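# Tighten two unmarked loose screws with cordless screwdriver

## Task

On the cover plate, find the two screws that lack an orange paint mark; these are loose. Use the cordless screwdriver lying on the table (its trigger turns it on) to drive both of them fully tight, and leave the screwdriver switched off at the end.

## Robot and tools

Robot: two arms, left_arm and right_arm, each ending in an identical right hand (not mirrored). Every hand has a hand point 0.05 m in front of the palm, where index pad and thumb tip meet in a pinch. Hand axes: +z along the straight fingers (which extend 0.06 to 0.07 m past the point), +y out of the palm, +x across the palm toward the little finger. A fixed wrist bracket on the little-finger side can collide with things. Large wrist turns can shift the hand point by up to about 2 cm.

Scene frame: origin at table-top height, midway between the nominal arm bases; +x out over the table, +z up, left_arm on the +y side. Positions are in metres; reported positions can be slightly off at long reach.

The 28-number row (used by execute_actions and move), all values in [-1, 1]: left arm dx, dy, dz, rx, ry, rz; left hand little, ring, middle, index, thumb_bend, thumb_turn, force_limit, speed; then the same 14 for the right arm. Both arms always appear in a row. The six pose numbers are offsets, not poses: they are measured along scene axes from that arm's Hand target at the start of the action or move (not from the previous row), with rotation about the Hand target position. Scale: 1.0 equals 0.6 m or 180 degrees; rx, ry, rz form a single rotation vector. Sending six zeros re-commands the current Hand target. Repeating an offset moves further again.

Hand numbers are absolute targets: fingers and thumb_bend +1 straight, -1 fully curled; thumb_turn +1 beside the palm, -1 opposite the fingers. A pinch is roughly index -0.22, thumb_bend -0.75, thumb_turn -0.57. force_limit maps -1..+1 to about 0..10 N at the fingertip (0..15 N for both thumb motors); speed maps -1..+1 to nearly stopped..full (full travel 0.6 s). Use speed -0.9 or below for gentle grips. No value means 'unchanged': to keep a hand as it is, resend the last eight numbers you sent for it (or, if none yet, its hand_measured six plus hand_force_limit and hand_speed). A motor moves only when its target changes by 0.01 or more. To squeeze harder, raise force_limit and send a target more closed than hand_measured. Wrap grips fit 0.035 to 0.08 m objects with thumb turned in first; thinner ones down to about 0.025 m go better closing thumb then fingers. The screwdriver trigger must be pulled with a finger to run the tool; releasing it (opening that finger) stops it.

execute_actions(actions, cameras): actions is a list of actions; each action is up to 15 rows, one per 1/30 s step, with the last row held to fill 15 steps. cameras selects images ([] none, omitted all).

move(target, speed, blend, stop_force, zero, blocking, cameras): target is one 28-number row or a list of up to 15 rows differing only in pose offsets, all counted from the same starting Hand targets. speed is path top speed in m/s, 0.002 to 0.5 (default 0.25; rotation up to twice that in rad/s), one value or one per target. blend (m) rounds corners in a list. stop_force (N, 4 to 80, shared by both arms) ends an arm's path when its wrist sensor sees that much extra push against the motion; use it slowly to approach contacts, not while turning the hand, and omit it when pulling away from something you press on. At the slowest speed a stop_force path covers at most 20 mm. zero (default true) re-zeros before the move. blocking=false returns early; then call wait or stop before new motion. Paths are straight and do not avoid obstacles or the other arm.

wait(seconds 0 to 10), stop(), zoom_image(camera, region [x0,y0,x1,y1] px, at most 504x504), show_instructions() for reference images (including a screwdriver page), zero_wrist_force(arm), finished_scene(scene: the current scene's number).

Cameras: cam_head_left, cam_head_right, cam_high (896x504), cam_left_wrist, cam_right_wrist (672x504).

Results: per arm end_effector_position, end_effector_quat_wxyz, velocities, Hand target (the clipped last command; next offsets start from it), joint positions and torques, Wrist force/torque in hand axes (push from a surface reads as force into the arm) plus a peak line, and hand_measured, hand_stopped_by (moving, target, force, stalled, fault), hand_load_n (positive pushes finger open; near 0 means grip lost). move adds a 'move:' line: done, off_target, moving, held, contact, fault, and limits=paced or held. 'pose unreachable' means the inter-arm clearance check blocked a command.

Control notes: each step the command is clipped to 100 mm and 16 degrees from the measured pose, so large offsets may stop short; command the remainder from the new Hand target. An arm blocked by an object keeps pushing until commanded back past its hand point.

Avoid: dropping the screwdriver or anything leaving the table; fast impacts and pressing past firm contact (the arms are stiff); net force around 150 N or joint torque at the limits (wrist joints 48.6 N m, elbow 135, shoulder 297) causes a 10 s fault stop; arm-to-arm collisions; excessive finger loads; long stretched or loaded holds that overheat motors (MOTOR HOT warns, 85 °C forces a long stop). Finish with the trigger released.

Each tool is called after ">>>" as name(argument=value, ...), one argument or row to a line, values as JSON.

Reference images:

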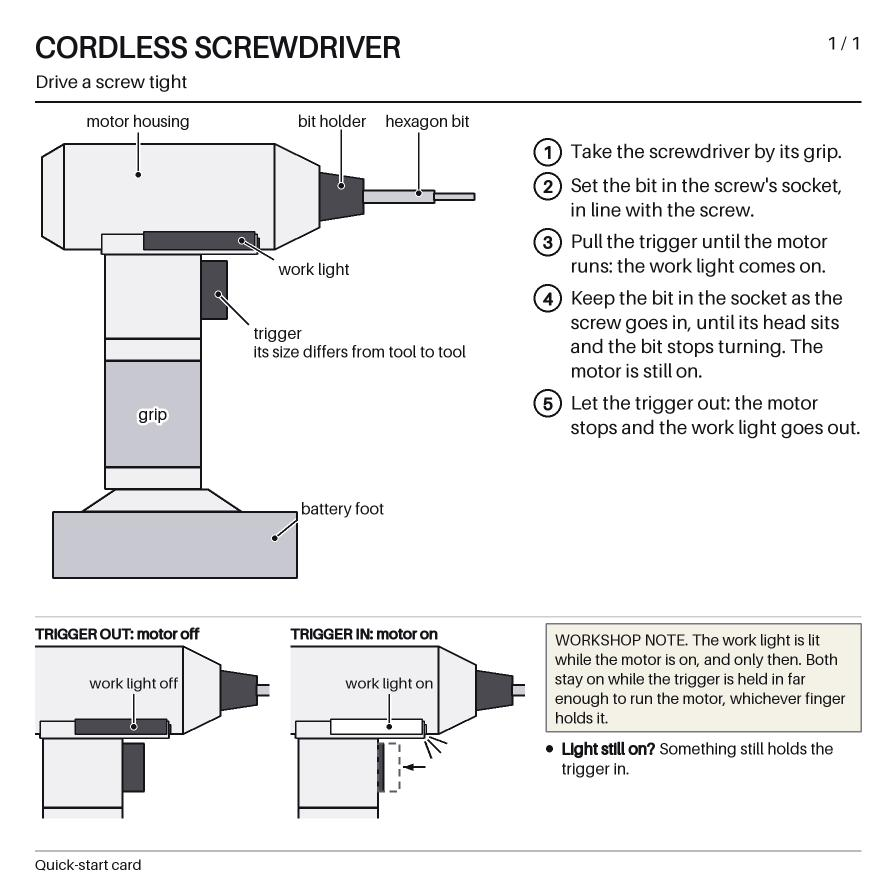

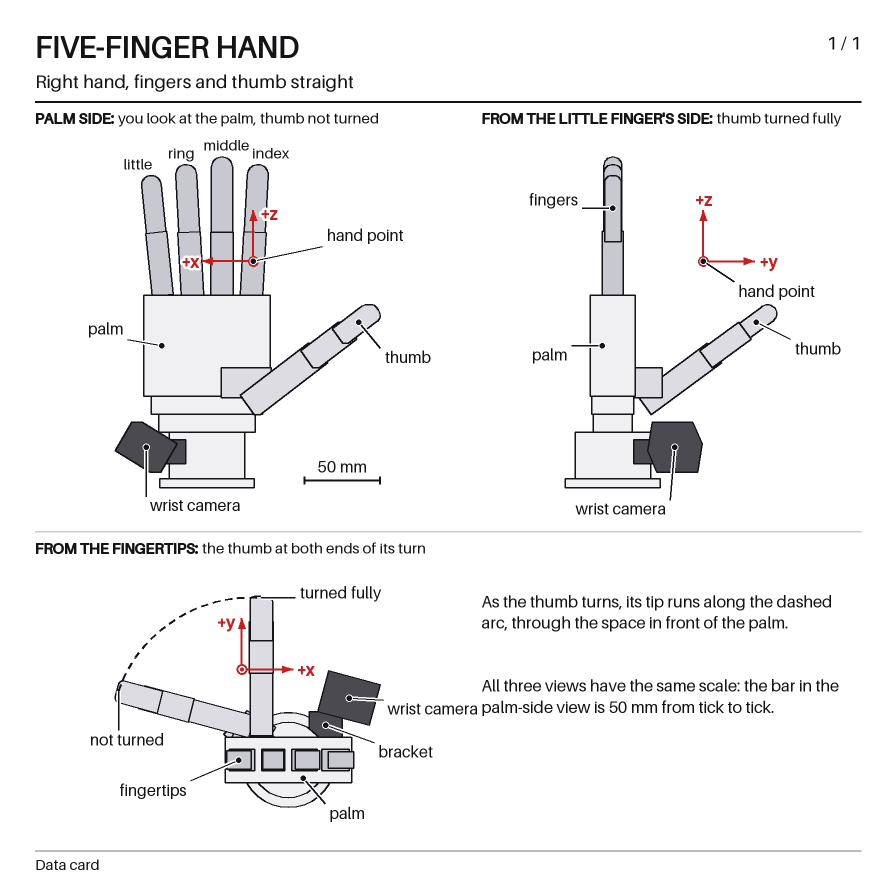

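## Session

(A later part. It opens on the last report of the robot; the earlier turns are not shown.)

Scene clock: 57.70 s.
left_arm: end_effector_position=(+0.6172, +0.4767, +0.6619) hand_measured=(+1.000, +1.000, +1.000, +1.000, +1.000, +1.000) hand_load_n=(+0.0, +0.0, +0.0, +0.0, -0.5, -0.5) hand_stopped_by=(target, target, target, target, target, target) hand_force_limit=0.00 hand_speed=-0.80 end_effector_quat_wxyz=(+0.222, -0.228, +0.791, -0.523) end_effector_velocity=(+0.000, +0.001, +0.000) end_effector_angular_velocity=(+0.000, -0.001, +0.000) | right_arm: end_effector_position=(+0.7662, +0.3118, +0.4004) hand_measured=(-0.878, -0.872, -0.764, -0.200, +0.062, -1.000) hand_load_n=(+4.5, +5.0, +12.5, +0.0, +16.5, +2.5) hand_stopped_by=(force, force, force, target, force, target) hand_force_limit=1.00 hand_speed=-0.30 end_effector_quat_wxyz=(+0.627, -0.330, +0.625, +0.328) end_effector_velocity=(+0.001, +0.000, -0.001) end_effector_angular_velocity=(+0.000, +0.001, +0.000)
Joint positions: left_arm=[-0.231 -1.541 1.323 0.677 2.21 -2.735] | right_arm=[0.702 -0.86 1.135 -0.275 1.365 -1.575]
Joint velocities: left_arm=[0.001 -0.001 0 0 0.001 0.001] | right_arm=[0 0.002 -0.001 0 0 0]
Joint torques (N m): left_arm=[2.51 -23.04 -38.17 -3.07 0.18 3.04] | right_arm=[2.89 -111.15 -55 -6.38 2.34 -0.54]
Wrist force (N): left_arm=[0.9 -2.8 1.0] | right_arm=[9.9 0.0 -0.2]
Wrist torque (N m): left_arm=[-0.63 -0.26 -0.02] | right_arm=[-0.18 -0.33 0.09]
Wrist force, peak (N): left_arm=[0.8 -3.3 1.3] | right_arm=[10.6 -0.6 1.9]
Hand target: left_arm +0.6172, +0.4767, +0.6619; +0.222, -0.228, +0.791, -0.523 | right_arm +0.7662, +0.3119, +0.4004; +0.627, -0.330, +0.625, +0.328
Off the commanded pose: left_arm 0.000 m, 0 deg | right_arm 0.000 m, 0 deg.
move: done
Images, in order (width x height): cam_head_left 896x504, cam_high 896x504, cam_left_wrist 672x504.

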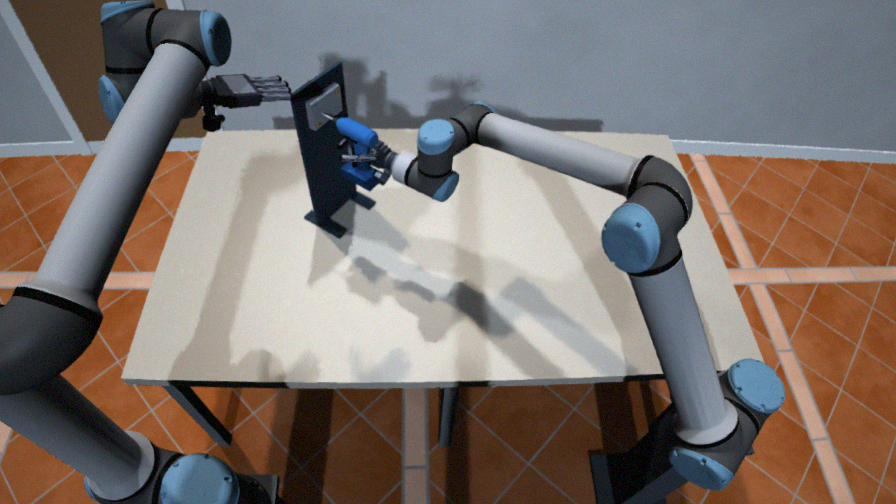

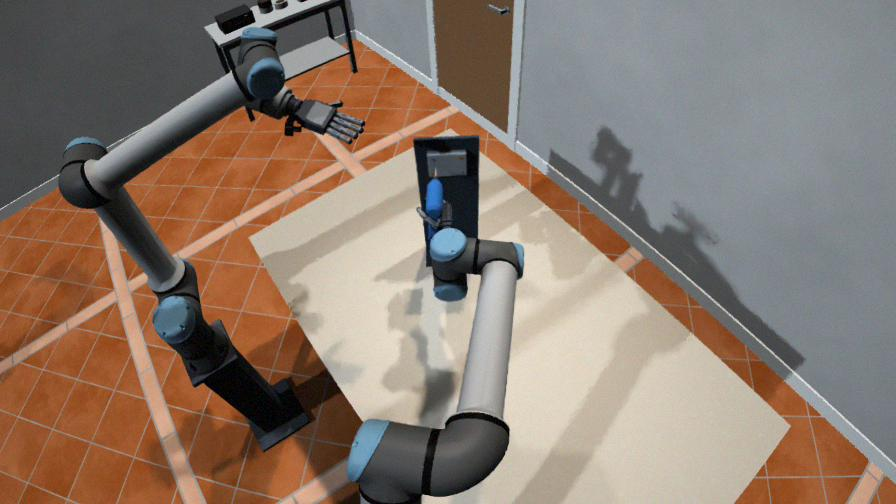

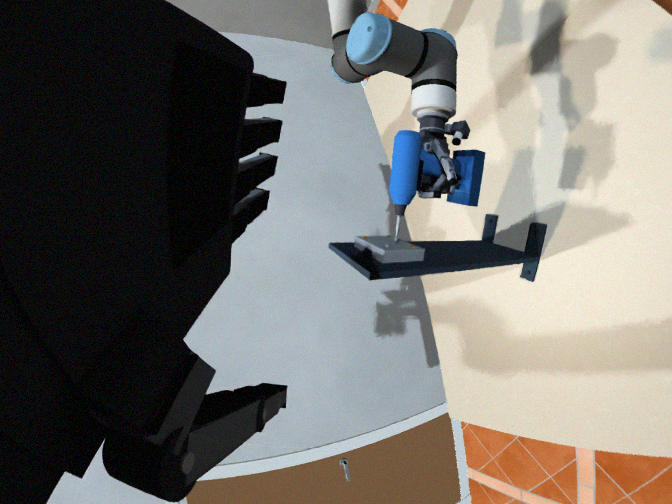

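>>> move(
  target=[0,0,0,0,0,0,1,1,1,1,1,1,0,-0.8,-0.0157,0.0017,0.0383,0,0,0,-0.99,-0.99,-1,-0.2,-1,-1,1,-0.3],
  speed=0.05,
  cameras=["cam_head_left","cam_high","cam_left_wrist"],
)

>>> zoom_image(
  camera="cam_left_wrist",
  region=[340, 190, 440, 290],
)

>>> zoom_image(
  camera="cam_high",
  region=[400, 125, 500, 225],
)

>>> zoom_image(
  camera="cam_head_left",
  region=[290, 65, 370, 145],
)

Scene clock: 59.57 s.
left_arm: end_effector_position=(+0.6172, +0.4767, +0.6619) hand_measured=(+1.000, +1.000, +1.000, +1.000, +1.000, +1.000) hand_load_n=(+0.0, +0.0, +0.0, +0.0, +0.0, +0.0) hand_stopped_by=(target, target, target, target, target, target) hand_force_limit=0.00 hand_speed=-0.80 end_effector_quat_wxyz=(+0.222, -0.228, +0.791, -0.523) end_effector_velocity=(+0.000, +0.001, +0.000) end_effector_angular_velocity=(-0.001, +0.000, +0.002) | right_arm: end_effector_position=(+0.7566, +0.3130, +0.4236) hand_measured=(-0.878, -0.872, -0.764, -0.200, +0.062, -1.000) hand_load_n=(+4.5, +4.5, +12.5, +0.0, +16.5, +2.5) hand_stopped_by=(force, force, force, target, force, target) hand_force_limit=1.00 hand_speed=-0.30 end_effector_quat_wxyz=(+0.627, -0.330, +0.625, +0.328) end_effector_velocity=(+0.000, +0.000, -0.002) end_effector_angular_velocity=(+0.000, +0.000, +0.000)
Joint positions: left_arm=[-0.231 -1.541 1.323 0.677 2.21 -2.735] | right_arm=[0.71 -0.879 1.126 -0.247 1.373 -1.575]
Joint velocities: left_arm=[0.001 0 0 0 -0.001 -0.001] | right_arm=[0 0.001 0.001 -0.002 -0.001 0]
Joint torques (N m): left_arm=[6.55 -24.46 -40.24 -2.81 0.82 3.13] | right_arm=[-9.86 -106.25 -44.25 -6.47 0.11 -1.19]
Wrist force (N): left_arm=[0.5 -2.6 1.2] | right_arm=[10.2 -0.3 0.2]
Wrist torque (N m): left_arm=[-0.61 -0.22 -0.03] | right_arm=[-0.24 -0.37 0.09]
Wrist force, peak (N): left_arm=[0.9 -3.1 1.1] | right_arm=[12.1 -0.6 0.1]
Hand target: left_arm +0.6172, +0.4767, +0.6619; +0.222, -0.228, +0.791, -0.523 | right_arm +0.7568, +0.3129, +0.4234; +0.627, -0.330, +0.625, +0.328
Off the commanded pose: left_arm 0.000 m, 0 deg | right_arm 0.000 m, 0 deg.
move: done
Images, in order (width x height): cam_head_left 896x504, cam_high 896x504, cam_left_wrist 672x504.

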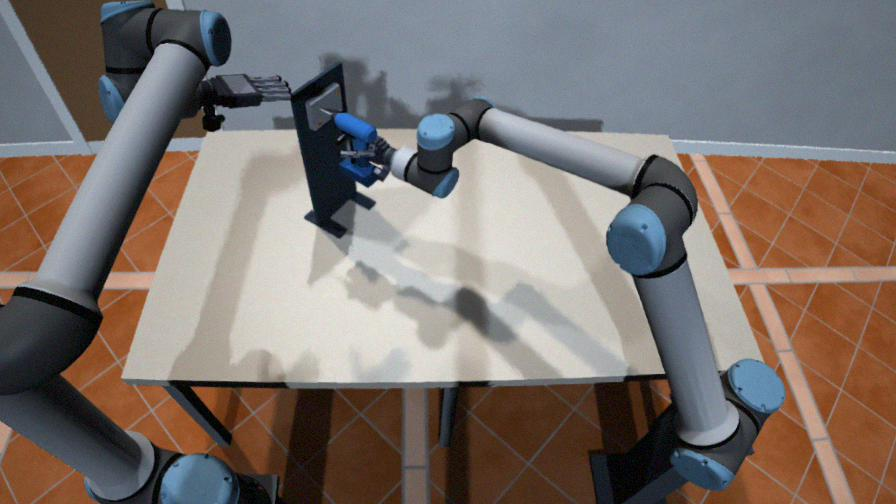

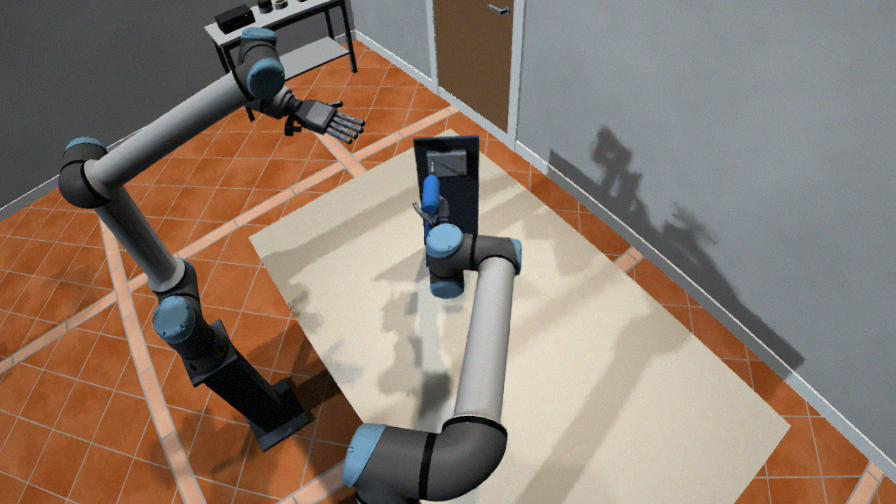

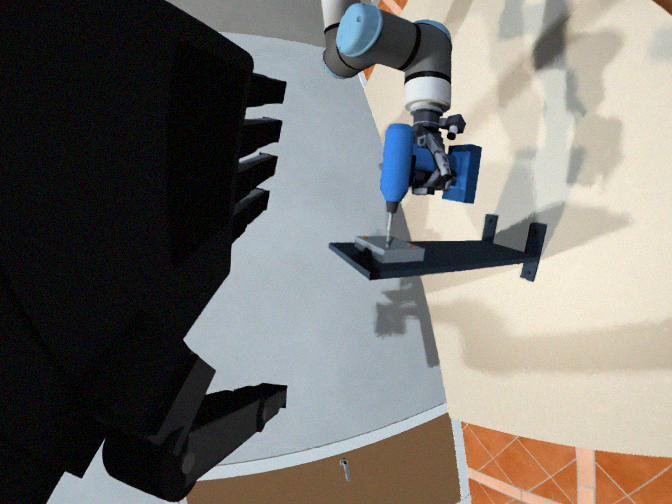

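Scaled by 5.040 from the camera's 672x504 image, which has a finer 960x720 frame.

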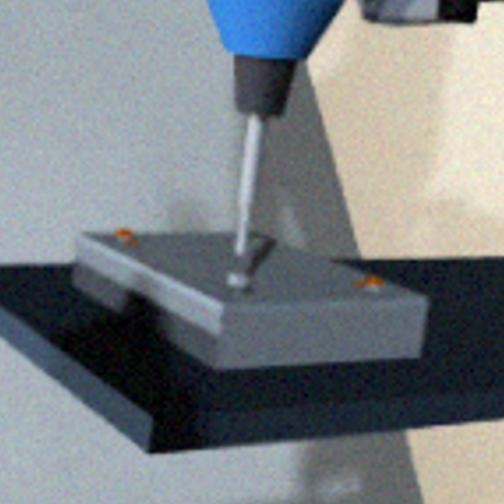

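Scaled by 5.040.

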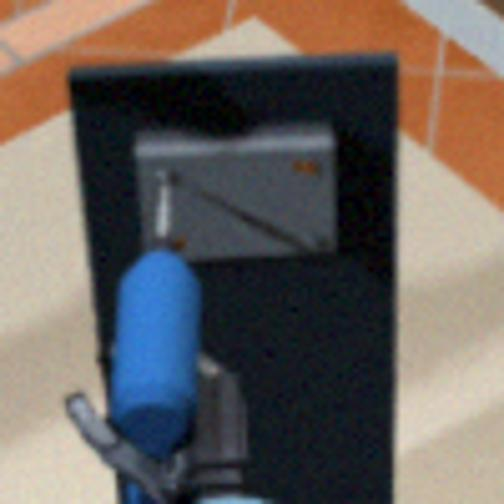

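Scaled by 6.300.

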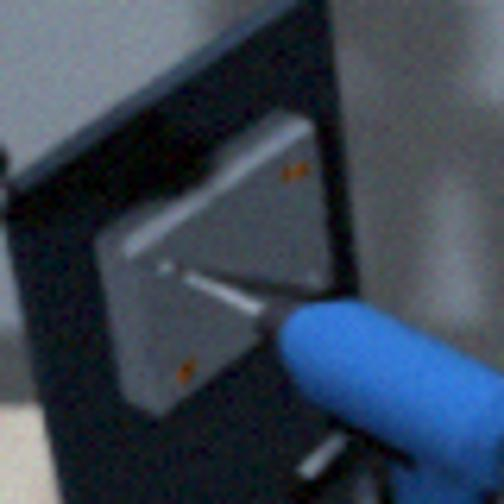

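>>> move(
  target=[0,0,0,0,0,0,1,1,1,1,1,1,0,-0.8,0.0257,0.0328,0,0,0,0,-0.99,-0.99,-1,-0.2,-1,-1,1,-0.3],
  speed=0.008,
  stop_force=4,
  cameras=["cam_head_left","cam_high","cam_left_wrist"],
)

>>> zoom_image(
  camera="cam_left_wrist",
  region=[340, 190, 440, 290],
)

>>> zoom_image(
  camera="cam_high",
  region=[400, 125, 500, 225],
)

>>> zoom_image(
  camera="cam_head_left",
  region=[290, 65, 370, 145],
)

Scene clock: 61.97 s.
left_arm: end_effector_position=(+0.6172, +0.4767, +0.6619) hand_measured=(+1.000, +1.000, +1.000, +1.000, +1.000, +1.000) hand_load_n=(+0.0, -0.5, -0.5, +0.0, +0.0, -0.5) hand_stopped_by=(target, target, target, target, target, target) hand_force_limit=0.00 hand_speed=-0.80 end_effector_quat_wxyz=(+0.222, -0.228, +0.791, -0.523) end_effector_velocity=(+0.000, +0.000, +0.000) end_effector_angular_velocity=(+0.000, +0.000, +0.001) | right_arm: end_effector_position=(+0.7610, +0.3183, +0.4234) hand_measured=(-0.878, -0.872, -0.764, -0.200, +0.062, -1.000) hand_load_n=(+4.5, +4.5, +12.5, +0.5, +16.5, +2.0) hand_stopped_by=(force, force, force, target, force, target) hand_force_limit=1.00 hand_speed=-0.30 end_effector_quat_wxyz=(+0.627, -0.330, +0.625, +0.328) end_effector_velocity=(+0.000, +0.000, +0.001) end_effector_angular_velocity=(+0.001, -0.001, +0.001)
Joint positions: left_arm=[-0.231 -1.541 1.323 0.677 2.21 -2.735] | right_arm=[0.711 -0.866 1.105 -0.239 1.374 -1.575]
Joint velocities: left_arm=[0 0 0 0 -0.001 0] | right_arm=[0 -0.001 0 -0.001 -0.001 0]
Joint torques (N m): left_arm=[3.09 -23.42 -40.36 -2.74 0.61 3.75] | right_arm=[-1.68 -128.53 -44.62 -6.71 0.11 -1]
Wrist force (N): left_arm=[0.6 -3.2 0.7] | right_arm=[9.9 0.0 -0.4]
Wrist torque (N m): left_arm=[-0.67 -0.21 -0.04] | right_arm=[-0.17 -0.33 0.08]
Wrist force, peak (N): left_arm=[1.0 -3.2 1.1] | right_arm=[11.7 -0.4 -12.1]
Hand target: left_arm +0.6172, +0.4767, +0.6619; +0.222, -0.228, +0.791, -0.523 | right_arm +0.7610, +0.3183, +0.4234; +0.627, -0.330, +0.625, +0.328
Off the commanded pose: left_arm 0.000 m, 0 deg | right_arm 0.018 m, 0 deg.
move: contact (right_arm)
Images, in order (width x height): cam_head_left 896x504, cam_high 896x504, cam_left_wrist 672x504.

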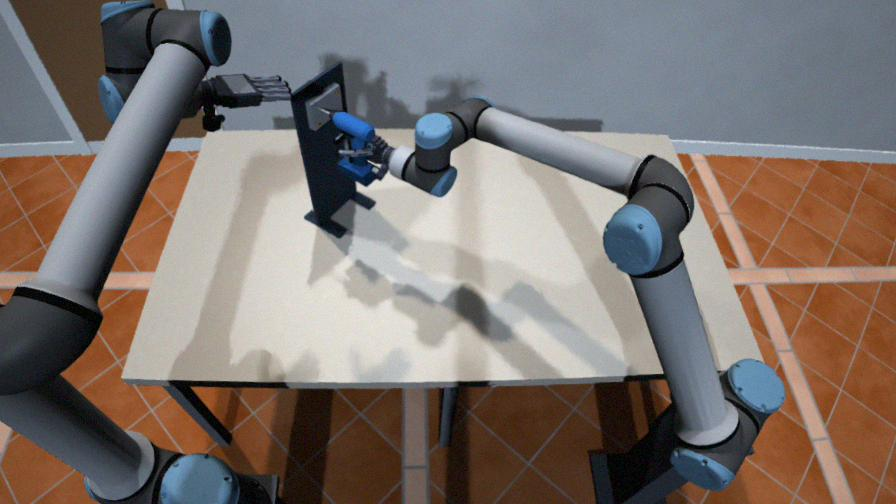

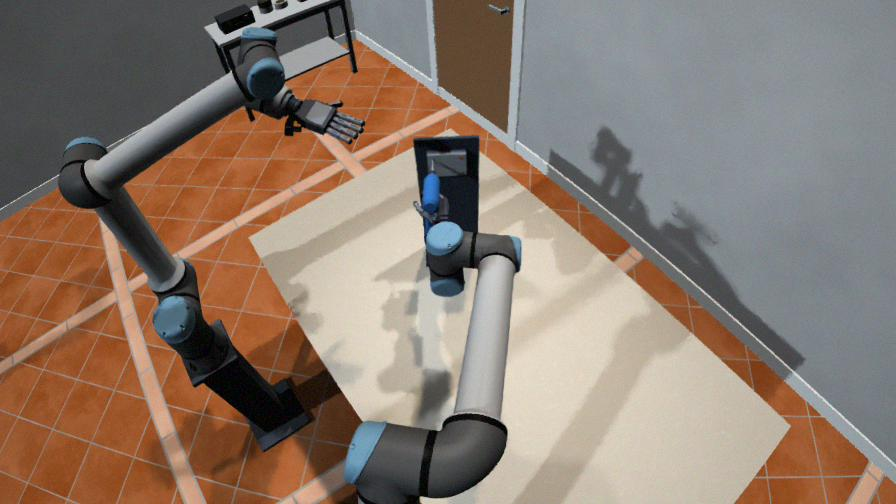

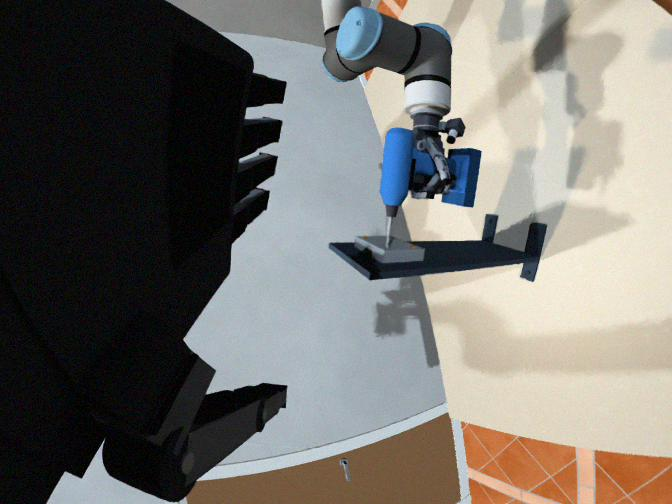

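Scaled by 5.040 from the camera's 672x504 image, which has a finer 960x720 frame.

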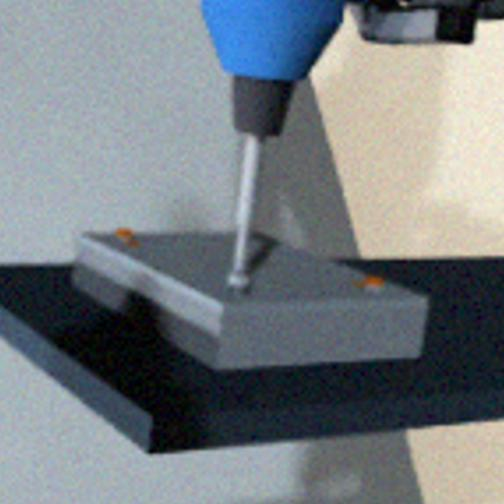

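Scaled by 5.040.

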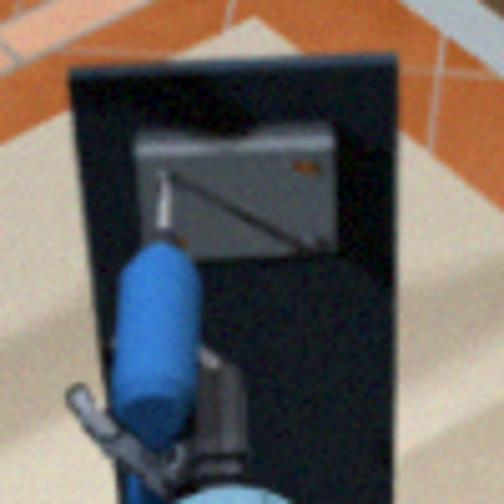

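Scaled by 6.300.

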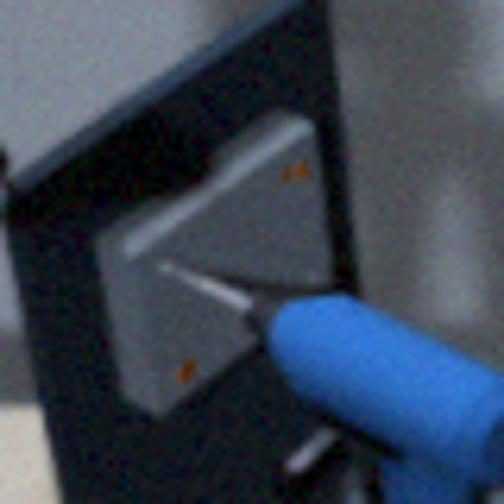

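>>> move(
  target=[0,0,0,0,0,0,1,1,1,1,1,1,0,-0.8,0,0,0,0,0,0,-0.99,-0.99,-1,-1,-1,-1,1,-0.3],
  cameras=[],
)

>>> move(
  target=[0,0,0,0,0,0,1,1,1,1,1,1,0,-0.8,0.0082,0.0105,0,0,0,0,-0.99,-0.99,-1,-1,-1,-1,1,-0.3],
  speed=0.003,
  stop_force=5,
  cameras=["cam_left_wrist"],
)

>>> zoom_image(
  camera="cam_left_wrist",
  region=[340, 120, 480, 260],
)

Scene clock: 63.00 s.
left_arm: end_effector_position=(+0.6172, +0.4767, +0.6619) hand_measured=(+1.000, +1.000, +1.000, +1.000, +1.000, +1.000) hand_load_n=(+0.0, +0.0, +0.0, +0.0, +0.0, -0.5) hand_stopped_by=(target, target, target, target, target, target) hand_force_limit=0.00 hand_speed=-0.80 end_effector_quat_wxyz=(+0.222, -0.228, +0.791, -0.523) end_effector_velocity=(+0.000, +0.001, +0.001) end_effector_angular_velocity=(+0.000, -0.001, +0.002) | right_arm: end_effector_position=(+0.7610, +0.3183, +0.4234) hand_measured=(-0.878, -0.872, -0.764, -0.854, +0.062, -1.000) hand_load_n=(+5.0, +5.0, +12.5, +10.0, +16.5, +2.5) hand_stopped_by=(force, force, force, force, force, target) hand_force_limit=1.00 hand_speed=-0.30 end_effector_quat_wxyz=(+0.627, -0.330, +0.625, +0.328) end_effector_velocity=(+0.000, +0.000, +0.000) end_effector_angular_velocity=(+0.000, +0.001, +0.000)
Joint positions: left_arm=[-0.231 -1.541 1.323 0.677 2.21 -2.735] | right_arm=[0.71 -0.866 1.105 -0.239 1.374 -1.575]
Joint velocities: left_arm=[0.001 -0.001 0 0 -0.001 0] | right_arm=[0 0 0 0.001 0 0]
Joint torques (N m): left_arm=[1.69 -24.84 -38.69 -3.42 0.22 2.84] | right_arm=[-11.67 -128.19 -46.71 -5.89 -0.08 -1.09]
Wrist force (N): left_arm=[1.0 -2.8 0.7] | right_arm=[9.9 -0.3 0.0]
Wrist torque (N m): left_arm=[-0.61 -0.28 0.00] | right_arm=[-0.24 -0.35 0.08]
Wrist force, peak (N): left_arm=[0.9 -3.1 1.2] | right_arm=[10.4 -0.3 0.2]
Hand target: left_arm +0.6172, +0.4767, +0.6619; +0.222, -0.228, +0.791, -0.523 | right_arm +0.7610, +0.3183, +0.4234; +0.627, -0.330, +0.625, +0.328
Off the commanded pose: left_arm 0.000 m, 0 deg | right_arm 0.000 m, 0 deg.
move: done
No camera images: "cameras" was empty.

Scene clock: 63.83 s.
left_arm: end_effector_position=(+0.6172, +0.4767, +0.6619) hand_measured=(+1.000, +1.000, +1.000, +1.000, +1.000, +1.000) hand_load_n=(-0.5, +0.0, +0.0, +0.0, +0.0, +0.0) hand_stopped_by=(target, target, target, target, target, target) hand_force_limit=0.00 hand_speed=-0.80 end_effector_quat_wxyz=(+0.222, -0.228, +0.791, -0.523) end_effector_velocity=(+0.000, +0.000, +0.000) end_effector_angular_velocity=(-0.001, +0.001, +0.000) | right_arm: end_effector_position=(+0.7611, +0.3184, +0.4234) hand_measured=(-0.878, -0.872, -0.764, -0.854, +0.062, -1.000) hand_load_n=(+5.5, +5.0, +12.5, +10.0, +16.5, +2.5) hand_stopped_by=(force, force, force, force, force, target) hand_force_limit=1.00 hand_speed=-0.30 end_effector_quat_wxyz=(+0.627, -0.330, +0.625, +0.328) end_effector_velocity=(+0.000, +0.000, +0.002) end_effector_angular_velocity=(+0.001, -0.001, +0.000)
Joint positions: left_arm=[-0.231 -1.541 1.323 0.677 2.21 -2.735] | right_arm=[0.71 -0.866 1.104 -0.239 1.374 -1.575]
Joint velocities: left_arm=[0 0 0 0 0 -0.001] | right_arm=[0 -0.001 0 0 0 0]
Joint torques (N m): left_arm=[3.74 -23.17 -39.79 -3.07 0.29 2.82] | right_arm=[-9.02 -126.62 -46.13 -6.95 0.53 -1.08]
Wrist force (N): left_arm=[0.7 -3.0 0.8] | right_arm=[10.3 -0.4 -6.8]
Wrist torque (N m): left_arm=[-0.65 -0.23 -0.03] | right_arm=[0.00 -0.54 0.07]
Wrist force, peak (N): left_arm=[0.9 -3.1 1.2] | right_arm=[11.0 -0.2 -11.3]
Hand target: left_arm +0.6172, +0.4767, +0.6619; +0.222, -0.228, +0.791, -0.523 | right_arm +0.7611, +0.3184, +0.4235; +0.627, -0.330, +0.625, +0.328
Off the commanded pose: left_arm 0.000 m, 0 deg | right_arm 0.008 m, 0 deg.
move: contact (right_arm)
Images, in order (width x height): cam_left_wrist 672x504.

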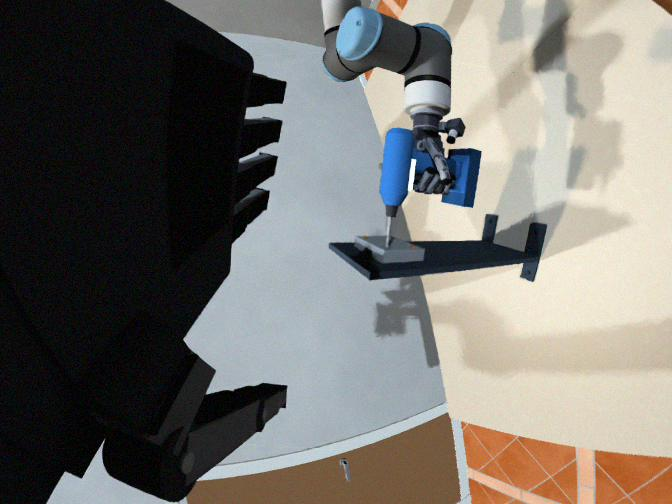

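Scaled by 3.600 from the camera's 672x504 image, which has a finer 960x720 frame.

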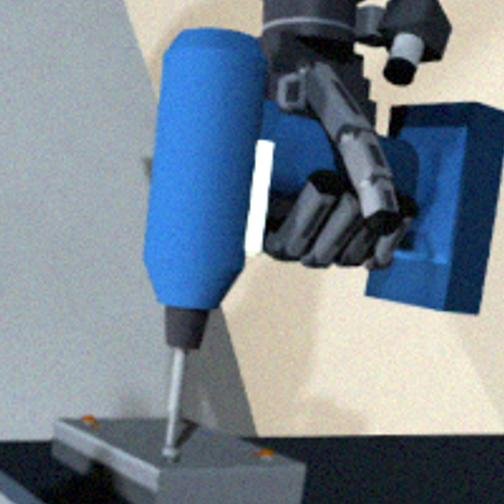

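>>> move(
  target=[
    [0,0,0,0,0,0,1,1,1,1,1,1,0,-0.8,-0.0031,-0.0039,0,0,0,0,-0.99,-0.99,-1,-1,-1,-1,1,-0.3],
    [0,0,0,0,0,0,1,1,1,1,1,1,0,-0.8,-0.007,-0.0008,0,0,0,0,-0.99,-0.99,-1,-1,-1,-1,1,-0.3],
  ],
  speed=0.02,
  cameras=[],
)

>>> move(
  target=[0,0,0,0,0,0,1,1,1,1,1,1,0,-0.8,0.0082,0.0105,0,0,0,0,-0.99,-0.99,-1,-1,-1,-1,1,-0.3],
  speed=0.006,
  stop_force=4,
  cameras=[],
)

>>> move(
  target=[
    [0,0,0,0,0,0,1,1,1,1,1,1,0,-0.8,-0.0062,-0.0078,0,0,0,0,-0.99,-0.99,-1,-1,-1,-1,1,-0.3],
    [0,0,0,0,0,0,1,1,1,1,1,1,0,-0.8,0.0016,-0.014,0,0,0,0,-0.99,-0.99,-1,-1,-1,-1,1,-0.3],
  ],
  speed=0.03,
  cameras=[],
)

>>> move(
  target=[0,0,0,0,0,0,1,1,1,1,1,1,0,-0.8,0.0123,0.0157,0,0,0,0,-0.99,-0.99,-1,-1,-1,-1,1,-0.3],
  speed=0.006,
  stop_force=4,
  cameras=["cam_left_wrist"],
)

Scene clock: 64.83 s.
left_arm: end_effector_position=(+0.6172, +0.4767, +0.6619) hand_measured=(+1.000, +1.000, +1.000, +1.000, +1.000, +1.000) hand_load_n=(+0.0, +0.0, +0.0, -0.5, +0.0, -0.5) hand_stopped_by=(target, target, target, target, target, target) hand_force_limit=0.00 hand_speed=-0.80 end_effector_quat_wxyz=(+0.222, -0.228, +0.791, -0.523) end_effector_velocity=(+0.000, +0.000, +0.000) end_effector_angular_velocity=(+0.000, +0.001, +0.000) | right_arm: end_effector_position=(+0.7569, +0.3180, +0.4235) hand_measured=(-0.878, -0.872, -0.764, -0.854, +0.062, -1.000) hand_load_n=(+5.5, +5.0, +12.5, +10.0, +16.5, +2.0) hand_stopped_by=(force, force, force, force, force, target) hand_force_limit=1.00 hand_speed=-0.30 end_effector_quat_wxyz=(+0.627, -0.330, +0.625, +0.328) end_effector_velocity=(+0.000, +0.000, -0.003) end_effector_angular_velocity=(-0.002, +0.002, +0.000)
Joint positions: left_arm=[-0.231 -1.541 1.323 0.677 2.21 -2.735] | right_arm=[0.713 -0.871 1.113 -0.242 1.376 -1.575]
Joint velocities: left_arm=[0 0 0 0 -0.001 0] | right_arm=[0 0.002 0 0.001 0 0]
Joint torques (N m): left_arm=[4.03 -27.73 -40.81 -3.15 0.85 2.99] | right_arm=[0.38 -109.17 -55.45 -2.3 0.61 -1.23]
Wrist force (N): left_arm=[0.8 -2.8 0.9] | right_arm=[10.1 -0.3 -0.1]
Wrist torque (N m): left_arm=[-0.62 -0.26 -0.01] | right_arm=[-0.23 -0.37 0.08]
Wrist force, peak (N): left_arm=[1.1 -3.3 1.0] | right_arm=[10.8 -0.1 -7.0]
Hand target: left_arm +0.6172, +0.4767, +0.6619; +0.222, -0.228, +0.791, -0.523 | right_arm +0.7569, +0.3180, +0.4235; +0.627, -0.330, +0.625, +0.328
Off the commanded pose: left_arm 0.000 m, 0 deg | right_arm 0.000 m, 0 deg.
move: done
No camera images: "cameras" was empty.

Scene clock: 66.37 s.
left_arm: end_effector_position=(+0.6172, +0.4767, +0.6619) hand_measured=(+1.000, +1.000, +1.000, +1.000, +1.000, +1.000) hand_load_n=(+0.0, +0.0, +0.0, +0.0, +0.0, +0.0) hand_stopped_by=(target, target, target, target, target, target) hand_force_limit=0.00 hand_speed=-0.80 end_effector_quat_wxyz=(+0.222, -0.228, +0.791, -0.523) end_effector_velocity=(+0.000, +0.000, +0.000) end_effector_angular_velocity=(+0.000, +0.000, +0.000) | right_arm: end_effector_position=(+0.7586, +0.3202, +0.4235) hand_measured=(-0.878, -0.872, -0.764, -0.854, +0.062, -1.000) hand_load_n=(+5.5, +5.0, +12.5, +9.5, +16.5, +2.0) hand_stopped_by=(force, force, force, force, force, target) hand_force_limit=1.00 hand_speed=-0.30 end_effector_quat_wxyz=(+0.627, -0.330, +0.625, +0.328) end_effector_velocity=(+0.000, +0.000, -0.001) end_effector_angular_velocity=(+0.000, +0.000, +0.000)
Joint positions: left_arm=[-0.231 -1.541 1.323 0.677 2.21 -2.735] | right_arm=[0.714 -0.866 1.104 -0.239 1.377 -1.575]
Joint velocities: left_arm=[0 0 0 0.001 0 0.001] | right_arm=[0 0.001 0 -0.001 0 0]
Joint torques (N m): left_arm=[5.03 -23.62 -40.76 -2.99 0.69 2.87] | right_arm=[0.63 -129.06 -45.14 -6.21 -0.44 -1.08]
Wrist force (N): left_arm=[0.6 -2.9 0.9] | right_arm=[10.1 -0.5 0.0]
Wrist torque (N m): left_arm=[-0.64 -0.22 -0.03] | right_arm=[-0.27 -0.37 0.08]
Wrist force, peak (N): left_arm=[0.7 -3.1 1.4] | right_arm=[10.4 -1.6 -11.6]
Hand target: left_arm +0.6172, +0.4767, +0.6619; +0.222, -0.228, +0.791, -0.523 | right_arm +0.7587, +0.3202, +0.4235; +0.627, -0.330, +0.625, +0.328
Off the commanded pose: left_arm 0.000 m, 0 deg | right_arm 0.005 m, 0 deg.
move: contact (right_arm)
No camera images: "cameras" was empty.

Scene clock: 67.10 s.
left_arm: end_effector_position=(+0.6172, +0.4767, +0.6619) hand_measured=(+1.000, +1.000, +1.000, +1.000, +1.000, +1.000) hand_load_n=(+0.0, +0.0, +0.0, +0.0, +0.0, -0.5) hand_stopped_by=(target, target, target, target, target, target) hand_force_limit=0.00 hand_speed=-0.80 end_effector_quat_wxyz=(+0.222, -0.228, +0.791, -0.523) end_effector_velocity=(+0.000, +0.000, +0.000) end_effector_angular_velocity=(+0.000, -0.001, +0.000) | right_arm: end_effector_position=(+0.7598, +0.3116, +0.4235) hand_measured=(-0.878, -0.872, -0.764, -0.854, +0.062, -1.000) hand_load_n=(+5.5, +5.0, +12.5, +9.5, +16.5, +2.5) hand_stopped_by=(force, force, force, force, force, target) hand_force_limit=1.00 hand_speed=-0.30 end_effector_quat_wxyz=(+0.627, -0.330, +0.625, +0.328) end_effector_velocity=(-0.001, +0.000, +0.001) end_effector_angular_velocity=(+0.001, +0.000, +0.000)
Joint positions: left_arm=[-0.231 -1.541 1.323 0.677 2.21 -2.735] | right_arm=[0.706 -0.878 1.124 -0.247 1.369 -1.575]
Joint velocities: left_arm=[-0.001 -0.001 0 0 0 0] | right_arm=[0.001 -0.001 0 0 0.002 0]
Joint torques (N m): left_arm=[3.35 -26.5 -40.45 -2.47 0.62 2.75] | right_arm=[14.45 -118.26 -46.27 -5.83 1.56 0.02]
Wrist force (N): left_arm=[0.9 -3.0 0.9] | right_arm=[10.0 -0.6 -0.2]
Wrist torque (N m): left_arm=[-0.65 -0.27 -0.02] | right_arm=[-0.26 -0.36 0.07]
Wrist force, peak (N): left_arm=[1.3 -3.2 0.8] | right_arm=[10.4 -0.3 0.1]
Hand target: left_arm +0.6172, +0.4767, +0.6619; +0.222, -0.228, +0.791, -0.523 | right_arm +0.7596, +0.3118, +0.4235; +0.627, -0.330, +0.625, +0.328
Off the commanded pose: left_arm 0.000 m, 0 deg | right_arm 0.000 m, 0 deg.
move: done
No camera images: "cameras" was empty.

Scene clock: 69.90 s.
left_arm: end_effector_position=(+0.6172, +0.4767, +0.6619) hand_measured=(+1.000, +1.000, +1.000, +1.000, +1.000, +1.000) hand_load_n=(+0.0, +0.0, +0.0, +0.0, +0.0, -0.5) hand_stopped_by=(target, target, target, target, target, target) hand_force_limit=0.00 hand_speed=-0.80 end_effector_quat_wxyz=(+0.222, -0.228, +0.791, -0.523) end_effector_velocity=(+0.000, +0.000, +0.000) end_effector_angular_velocity=(+0.000, +0.001, +0.001) | right_arm: end_effector_position=(+0.7670, +0.3212, +0.4234) hand_measured=(-0.878, -0.872, -0.764, -0.854, +0.062, -1.000) hand_load_n=(+5.5, +5.5, +12.5, +9.5, +16.5, +2.0) hand_stopped_by=(force, force, force, force, force, target) hand_force_limit=1.00 hand_speed=-0.30 end_effector_quat_wxyz=(+0.627, -0.330, +0.625, +0.328) end_effector_velocity=(+0.000, +0.000, +0.002) end_effector_angular_velocity=(+0.001, -0.001, +0.000)
Joint positions: left_arm=[-0.231 -1.541 1.323 0.677 2.21 -2.735] | right_arm=[0.708 -0.856 1.087 -0.231 1.371 -1.575]
Joint velocities: left_arm=[0 0 0 0 0 -0.001] | right_arm=[0 -0.002 0 0 0 0]
Joint torques (N m): left_arm=[0.81 -23.09 -39.72 -2.41 0.17 2.95] | right_arm=[10.97 -129.24 -44.32 -6.63 1.37 0.18]
Wrist force (N): left_arm=[0.7 -3.0 1.0] | right_arm=[10.0 -0.2 0.1]
Wrist torque (N m): left_arm=[-0.66 -0.24 -0.03] | right_arm=[-0.23 -0.35 0.08]
Wrist force, peak (N): left_arm=[1.2 -3.3 1.3] | right_arm=[10.3 -0.3 0.0]
Hand target: left_arm +0.6172, +0.4767, +0.6619; +0.222, -0.228, +0.791, -0.523 | right_arm +0.7670, +0.3212, +0.4235; +0.627, -0.330, +0.625, +0.328
Off the commanded pose: left_arm 0.000 m, 0 deg | right_arm 0.000 m, 0 deg.
move: done
Images, in order (width x height): cam_left_wrist 672x504.

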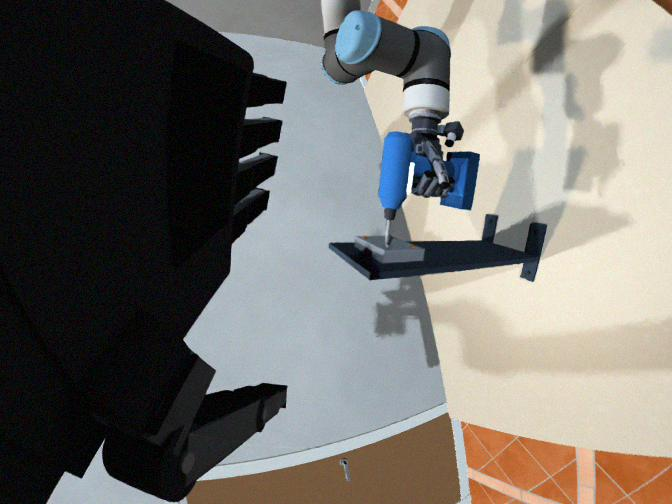

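>>> move(
  target=[0,0,0,0,0,0,1,1,1,1,1,1,0,-0.8,0.0082,0.0105,0,0,0,0,-0.99,-0.99,-1,-1,-1,-1,1,-0.3],
  speed=0.005,
  stop_force=4,
  cameras=["cam_high"],
)

>>> zoom_image(
  camera="cam_high",
  region=[400, 125, 500, 225],
)

Scene clock: 71.40 s.
left_arm: end_effector_position=(+0.6172, +0.4767, +0.6619) hand_measured=(+1.000, +1.000, +1.000, +1.000, +1.000, +1.000) hand_load_n=(+0.0, -0.5, +0.0, +0.0, +0.0, -0.5) hand_stopped_by=(target, target, target, target, target, target) hand_force_limit=0.00 hand_speed=-0.80 end_effector_quat_wxyz=(+0.222, -0.228, +0.791, -0.523) end_effector_velocity=(-0.001, -0.001, +0.001) end_effector_angular_velocity=(+0.000, -0.001, -0.001) | right_arm: end_effector_position=(+0.7676, +0.3220, +0.4236) hand_measured=(-0.878, -0.872, -0.764, -0.854, +0.062, -1.000) hand_load_n=(+5.5, +5.0, +12.5, +10.0, +16.5, +2.0) hand_stopped_by=(force, force, force, force, force, target) hand_force_limit=1.00 hand_speed=-0.30 end_effector_quat_wxyz=(+0.627, -0.330, +0.625, +0.328) end_effector_velocity=(+0.000, +0.000, -0.001) end_effector_angular_velocity=(-0.002, +0.001, +0.000)
Joint positions: left_arm=[-0.231 -1.541 1.323 0.677 2.21 -2.735] | right_arm=[0.708 -0.854 1.084 -0.23 1.372 -1.575]
Joint velocities: left_arm=[-0.001 -0.001 0 0 0 0.001] | right_arm=[0 0.001 0 0.001 0 0]
Joint torques (N m): left_arm=[2 -25.55 -39.79 -2.76 0.62 2.81] | right_arm=[-0.64 -131.56 -48.22 -7.53 0.22 -0.2]
Wrist force (N): left_arm=[0.5 -3.0 0.7] | right_arm=[12.3 -0.6 -6.3]
Wrist torque (N m): left_arm=[-0.64 -0.20 -0.04] | right_arm=[-0.05 -0.41 0.14]
Wrist force, peak (N): left_arm=[0.7 -3.5 0.8] | right_arm=[15.8 -0.3 -18.2]
Hand target: left_arm +0.6172, +0.4767, +0.6619; +0.222, -0.228, +0.791, -0.523 | right_arm +0.7676, +0.3220, +0.4236; +0.627, -0.330, +0.625, +0.328
Off the commanded pose: left_arm 0.000 m, 0 deg | right_arm 0.007 m, 0 deg.
move: contact (right_arm)
Images, in order (width x height): cam_high 896x504.

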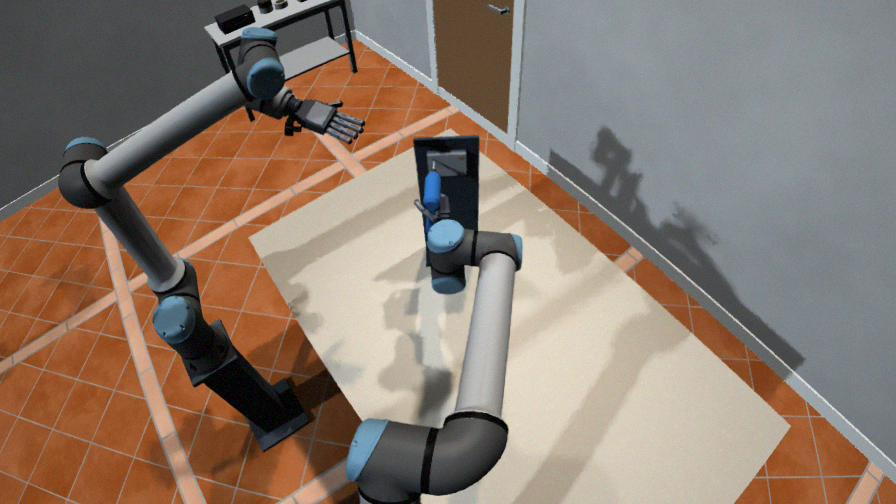

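Scaled by 5.040.

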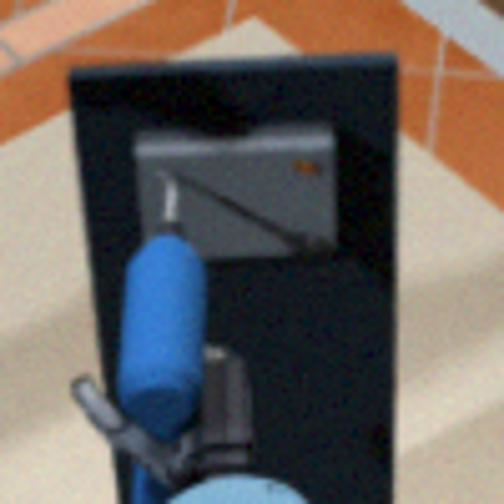

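>>> move(
  target=[
    [0,0,0,0,0,0,1,1,1,1,1,1,0,-0.8,-0.0005,-0.0007,0,0,0,0,-0.99,-0.99,-1,-1,-1,-1,1,-0.3],
    [0,0,0,0,0,0,1,1,1,1,1,1,0,-0.8,-0.0103,-0.0131,0,0,0,0,-0.99,-0.99,-1,-1,-1,-1,1,-0.3],
    [0,0,0,0,0,0,1,1,1,1,1,1,0,-0.8,-0.0178,-0.0073,0.005,0,0,0,-0.99,-0.99,-1,-1,-1,-1,1,-0.3],
  ],
  speed=0.03,
  cameras=[],
)

>>> move(
  target=[0,0,0,0,0,0,1,1,1,1,1,1,0,-0.8,0.0062,0.0079,0,0,0,0,-0.99,-0.99,-1,-1,-1,-1,1,-0.3],
  speed=0.005,
  stop_force=4,
  cameras=[],
)

Scene clock: 72.43 s.
left_arm: end_effector_position=(+0.6172, +0.4767, +0.6619) hand_measured=(+1.000, +1.000, +1.000, +1.000, +1.000, +1.000) hand_load_n=(+0.0, +0.0, +0.0, +0.0, +0.0, +0.0) hand_stopped_by=(target, target, target, target, target, target) hand_force_limit=0.00 hand_speed=-0.80 end_effector_quat_wxyz=(+0.222, -0.228, +0.791, -0.523) end_effector_velocity=(+0.000, +0.000, +0.000) end_effector_angular_velocity=(-0.001, +0.001, +0.001) | right_arm: end_effector_position=(+0.7568, +0.3177, +0.4266) hand_measured=(-0.878, -0.872, -0.764, -0.854, +0.062, -1.000) hand_load_n=(+5.5, +5.0, +12.5, +9.5, +16.5, +2.0) hand_stopped_by=(force, force, force, force, force, target) hand_force_limit=1.00 hand_speed=-0.30 end_effector_quat_wxyz=(+0.627, -0.330, +0.625, +0.328) end_effector_velocity=(+0.000, -0.001, +0.001) end_effector_angular_velocity=(+0.001, +0.000, +0.001)
Joint positions: left_arm=[-0.231 -1.541 1.323 0.677 2.21 -2.735] | right_arm=[0.713 -0.873 1.111 -0.238 1.376 -1.575]
Joint velocities: left_arm=[0 0 0 0 0 -0.002] | right_arm=[-0.001 -0.001 0.001 -0.001 -0.001 0]
Joint torques (N m): left_arm=[-0.67 -23.19 -42.15 -2.66 0.07 3.21] | right_arm=[-15.02 -123.51 -45.63 -6.14 -0.7 -0.82]
Wrist force (N): left_arm=[0.6 -2.9 0.5] | right_arm=[9.9 -0.1 0.1]
Wrist torque (N m): left_arm=[-0.61 -0.20 -0.03] | right_arm=[-0.21 -0.35 0.08]
Wrist force, peak (N): left_arm=[0.8 -3.2 0.9] | right_arm=[12.8 0.0 -6.3]
Hand target: left_arm +0.6172, +0.4767, +0.6619; +0.222, -0.228, +0.791, -0.523 | right_arm +0.7569, +0.3176, +0.4265; +0.627, -0.330, +0.625, +0.328
Off the commanded pose: left_arm 0.000 m, 0 deg | right_arm 0.000 m, 0 deg.
move: done
No camera images: "cameras" was empty.

Scene clock: 74.10 s.
left_arm: end_effector_position=(+0.6172, +0.4767, +0.6619) hand_measured=(+1.000, +1.000, +1.000, +1.000, +1.000, +1.000) hand_load_n=(+0.0, -0.5, +0.0, +0.0, +0.0, -0.5) hand_stopped_by=(target, target, target, target, target, target) hand_force_limit=0.00 hand_speed=-0.80 end_effector_quat_wxyz=(+0.222, -0.228, +0.791, -0.523) end_effector_velocity=(+0.000, +0.000, +0.000) end_effector_angular_velocity=(+0.000, +0.000, +0.001) | right_arm: end_effector_position=(+0.7590, +0.3201, +0.4265) hand_measured=(-0.878, -0.872, -0.764, -0.854, +0.062, -1.000) hand_load_n=(+5.5, +5.0, +12.0, +10.0, +16.5, +2.0) hand_stopped_by=(force, force, force, force, force, target) hand_force_limit=1.00 hand_speed=-0.30 end_effector_quat_wxyz=(+0.627, -0.330, +0.625, +0.328) end_effector_velocity=(+0.000, +0.000, +0.000) end_effector_angular_velocity=(+0.000, +0.000, +0.000)
Joint positions: left_arm=[-0.231 -1.541 1.323 0.677 2.21 -2.735] | right_arm=[0.713 -0.867 1.101 -0.234 1.376 -1.575]
Joint velocities: left_arm=[0 0 0 0 0 0] | right_arm=[0 0 0 0 0 0]
Joint torques (N m): left_arm=[1.82 -24.99 -41.95 -2.63 0.52 2.59] | right_arm=[-7.86 -128.17 -46.56 -6.75 0.62 -1.13]
Wrist force (N): left_arm=[0.7 -2.9 0.9] | right_arm=[10.6 0.2 -4.9]
Wrist torque (N m): left_arm=[-0.64 -0.23 -0.03] | right_arm=[-0.04 -0.52 0.09]
Wrist force, peak (N): left_arm=[1.2 -3.3 0.7] | right_arm=[11.5 0.0 -12.4]
Hand target: left_arm +0.6172, +0.4767, +0.6619; +0.222, -0.228, +0.791, -0.523 | right_arm +0.7590, +0.3201, +0.4266; +0.627, -0.330, +0.625, +0.328
Off the commanded pose: left_arm 0.000 m, 0 deg | right_arm 0.003 m, 0 deg.
move: contact (right_arm)
No camera images: "cameras" was empty.

>>> move(
  target=[
    [0,0,0,0,0,0,1,1,1,1,1,1,0,-0.8,-0.0031,-0.0039,0,0,0,0,-0.99,-0.99,-1,-1,-1,-1,1,-0.3],
    [0,0,0,0,0,0,1,1,1,1,1,1,0,-0.8,-0.0031,-0.0039,0.005,0,0,0,-0.99,-0.99,-1,-1,-1,-1,1,-0.3],
  ],
  speed=0.03,
  cameras=[],
)

>>> move(
  target=[0,0,0,0,0,0,1,1,1,1,1,1,0,-0.8,0.0062,0.0079,0,0,0,0,-0.99,-0.99,-1,-1,-1,-1,1,-0.3],
  speed=0.005,
  stop_force=4,
  cameras=[],
)

Scene clock: 78.53 s.
left_arm: end_effector_position=(+0.6172, +0.4767, +0.6619) hand_measured=(+1.000, +1.000, +1.000, +1.000, +1.000, +1.000) hand_load_n=(+0.0, +0.0, +0.0, +0.0, +0.0, +0.0) hand_stopped_by=(target, target, target, target, target, target) hand_force_limit=0.00 hand_speed=-0.80 end_effector_quat_wxyz=(+0.222, -0.228, +0.791, -0.523) end_effector_velocity=(+0.000, +0.000, +0.000) end_effector_angular_velocity=(-0.001, +0.000, +0.000) | right_arm: end_effector_position=(+0.7571, +0.3177, +0.4297) hand_measured=(-0.878, -0.872, -0.764, -0.854, +0.062, -1.000) hand_load_n=(+5.5, +5.0, +12.5, +10.0, +16.5, +2.0) hand_stopped_by=(force, force, force, force, force, target) hand_force_limit=1.00 hand_speed=-0.30 end_effector_quat_wxyz=(+0.627, -0.330, +0.625, +0.328) end_effector_velocity=(+0.000, +0.000, +0.000) end_effector_angular_velocity=(+0.000, +0.000, +0.000)
Joint positions: left_arm=[-0.231 -1.541 1.323 0.677 2.21 -2.735] | right_arm=[0.713 -0.874 1.107 -0.233 1.376 -1.575]
Joint velocities: left_arm=[0 0 0 0 0.001 -0.001] | right_arm=[0 0 0 0 0 0]
Joint torques (N m): left_arm=[1.52 -26.53 -42.26 -2.51 0.37 3.1] | right_arm=[-11.57 -119.07 -47.58 -5.3 -1.57 -0.83]
Wrist force (N): left_arm=[0.9 -2.9 0.7] | right_arm=[10.1 -0.4 -0.1]
Wrist torque (N m): left_arm=[-0.62 -0.25 -0.02] | right_arm=[-0.25 -0.37 0.08]
Wrist force, peak (N): left_arm=[0.6 -3.6 0.6] | right_arm=[11.2 -0.1 -5.2]
Hand target: left_arm +0.6172, +0.4767, +0.6619; +0.222, -0.228, +0.791, -0.523 | right_arm +0.7571, +0.3178, +0.4295; +0.627, -0.330, +0.625, +0.328
Off the commanded pose: left_arm 0.000 m, 0 deg | right_arm 0.000 m, 0 deg.
move: done
No camera images: "cameras" was empty.

Scene clock: 80.60 s.
left_arm: end_effector_position=(+0.6172, +0.4767, +0.6619) hand_measured=(+1.000, +1.000, +1.000, +1.000, +1.000, +1.000) hand_load_n=(+0.0, +0.0, +0.0, +0.0, +0.0, +0.0) hand_stopped_by=(target, target, target, target, target, target) hand_force_limit=0.00 hand_speed=-0.80 end_effector_quat_wxyz=(+0.222, -0.228, +0.791, -0.523) end_effector_velocity=(+0.000, +0.000, +0.000) end_effector_angular_velocity=(+0.002, -0.002, -0.001) | right_arm: end_effector_position=(+0.7609, +0.3225, +0.4295) hand_measured=(-0.878, -0.872, -0.764, -0.854, +0.062, -1.000) hand_load_n=(+5.5, +5.0, +12.5, +10.0, +16.5, +2.0) hand_stopped_by=(force, force, force, force, force, target) hand_force_limit=1.00 hand_speed=-0.30 end_effector_quat_wxyz=(+0.627, -0.330, +0.625, +0.328) end_effector_velocity=(+0.000, +0.000, +0.000) end_effector_angular_velocity=(+0.000, +0.001, +0.000)
Joint positions: left_arm=[-0.231 -1.541 1.323 0.677 2.21 -2.735] | right_arm=[0.714 -0.863 1.088 -0.225 1.377 -1.575]
Joint velocities: left_arm=[0 0 0 0.001 0 0.003] | right_arm=[0 0 0 0.001 0 0]
Joint torques (N m): left_arm=[0.64 -27.29 -43.14 -2.71 0.59 3.24] | right_arm=[11.94 -129.74 -45.1 -6.44 1.72 -0.7]
Wrist force (N): left_arm=[0.7 -2.7 0.3] | right_arm=[10.1 0.0 -0.1]
Wrist torque (N m): left_arm=[-0.56 -0.22 -0.01] | right_arm=[-0.18 -0.37 0.09]
Wrist force, peak (N): left_arm=[1.2 -3.3 1.0] | right_arm=[10.4 -0.3 -0.3]
Hand target: left_arm +0.6172, +0.4767, +0.6619; +0.222, -0.228, +0.791, -0.523 | right_arm +0.7609, +0.3225, +0.4296; +0.627, -0.330, +0.625, +0.328
Off the commanded pose: left_arm 0.000 m, 0 deg | right_arm 0.000 m, 0 deg.
move: done
No camera images: "cameras" was empty.


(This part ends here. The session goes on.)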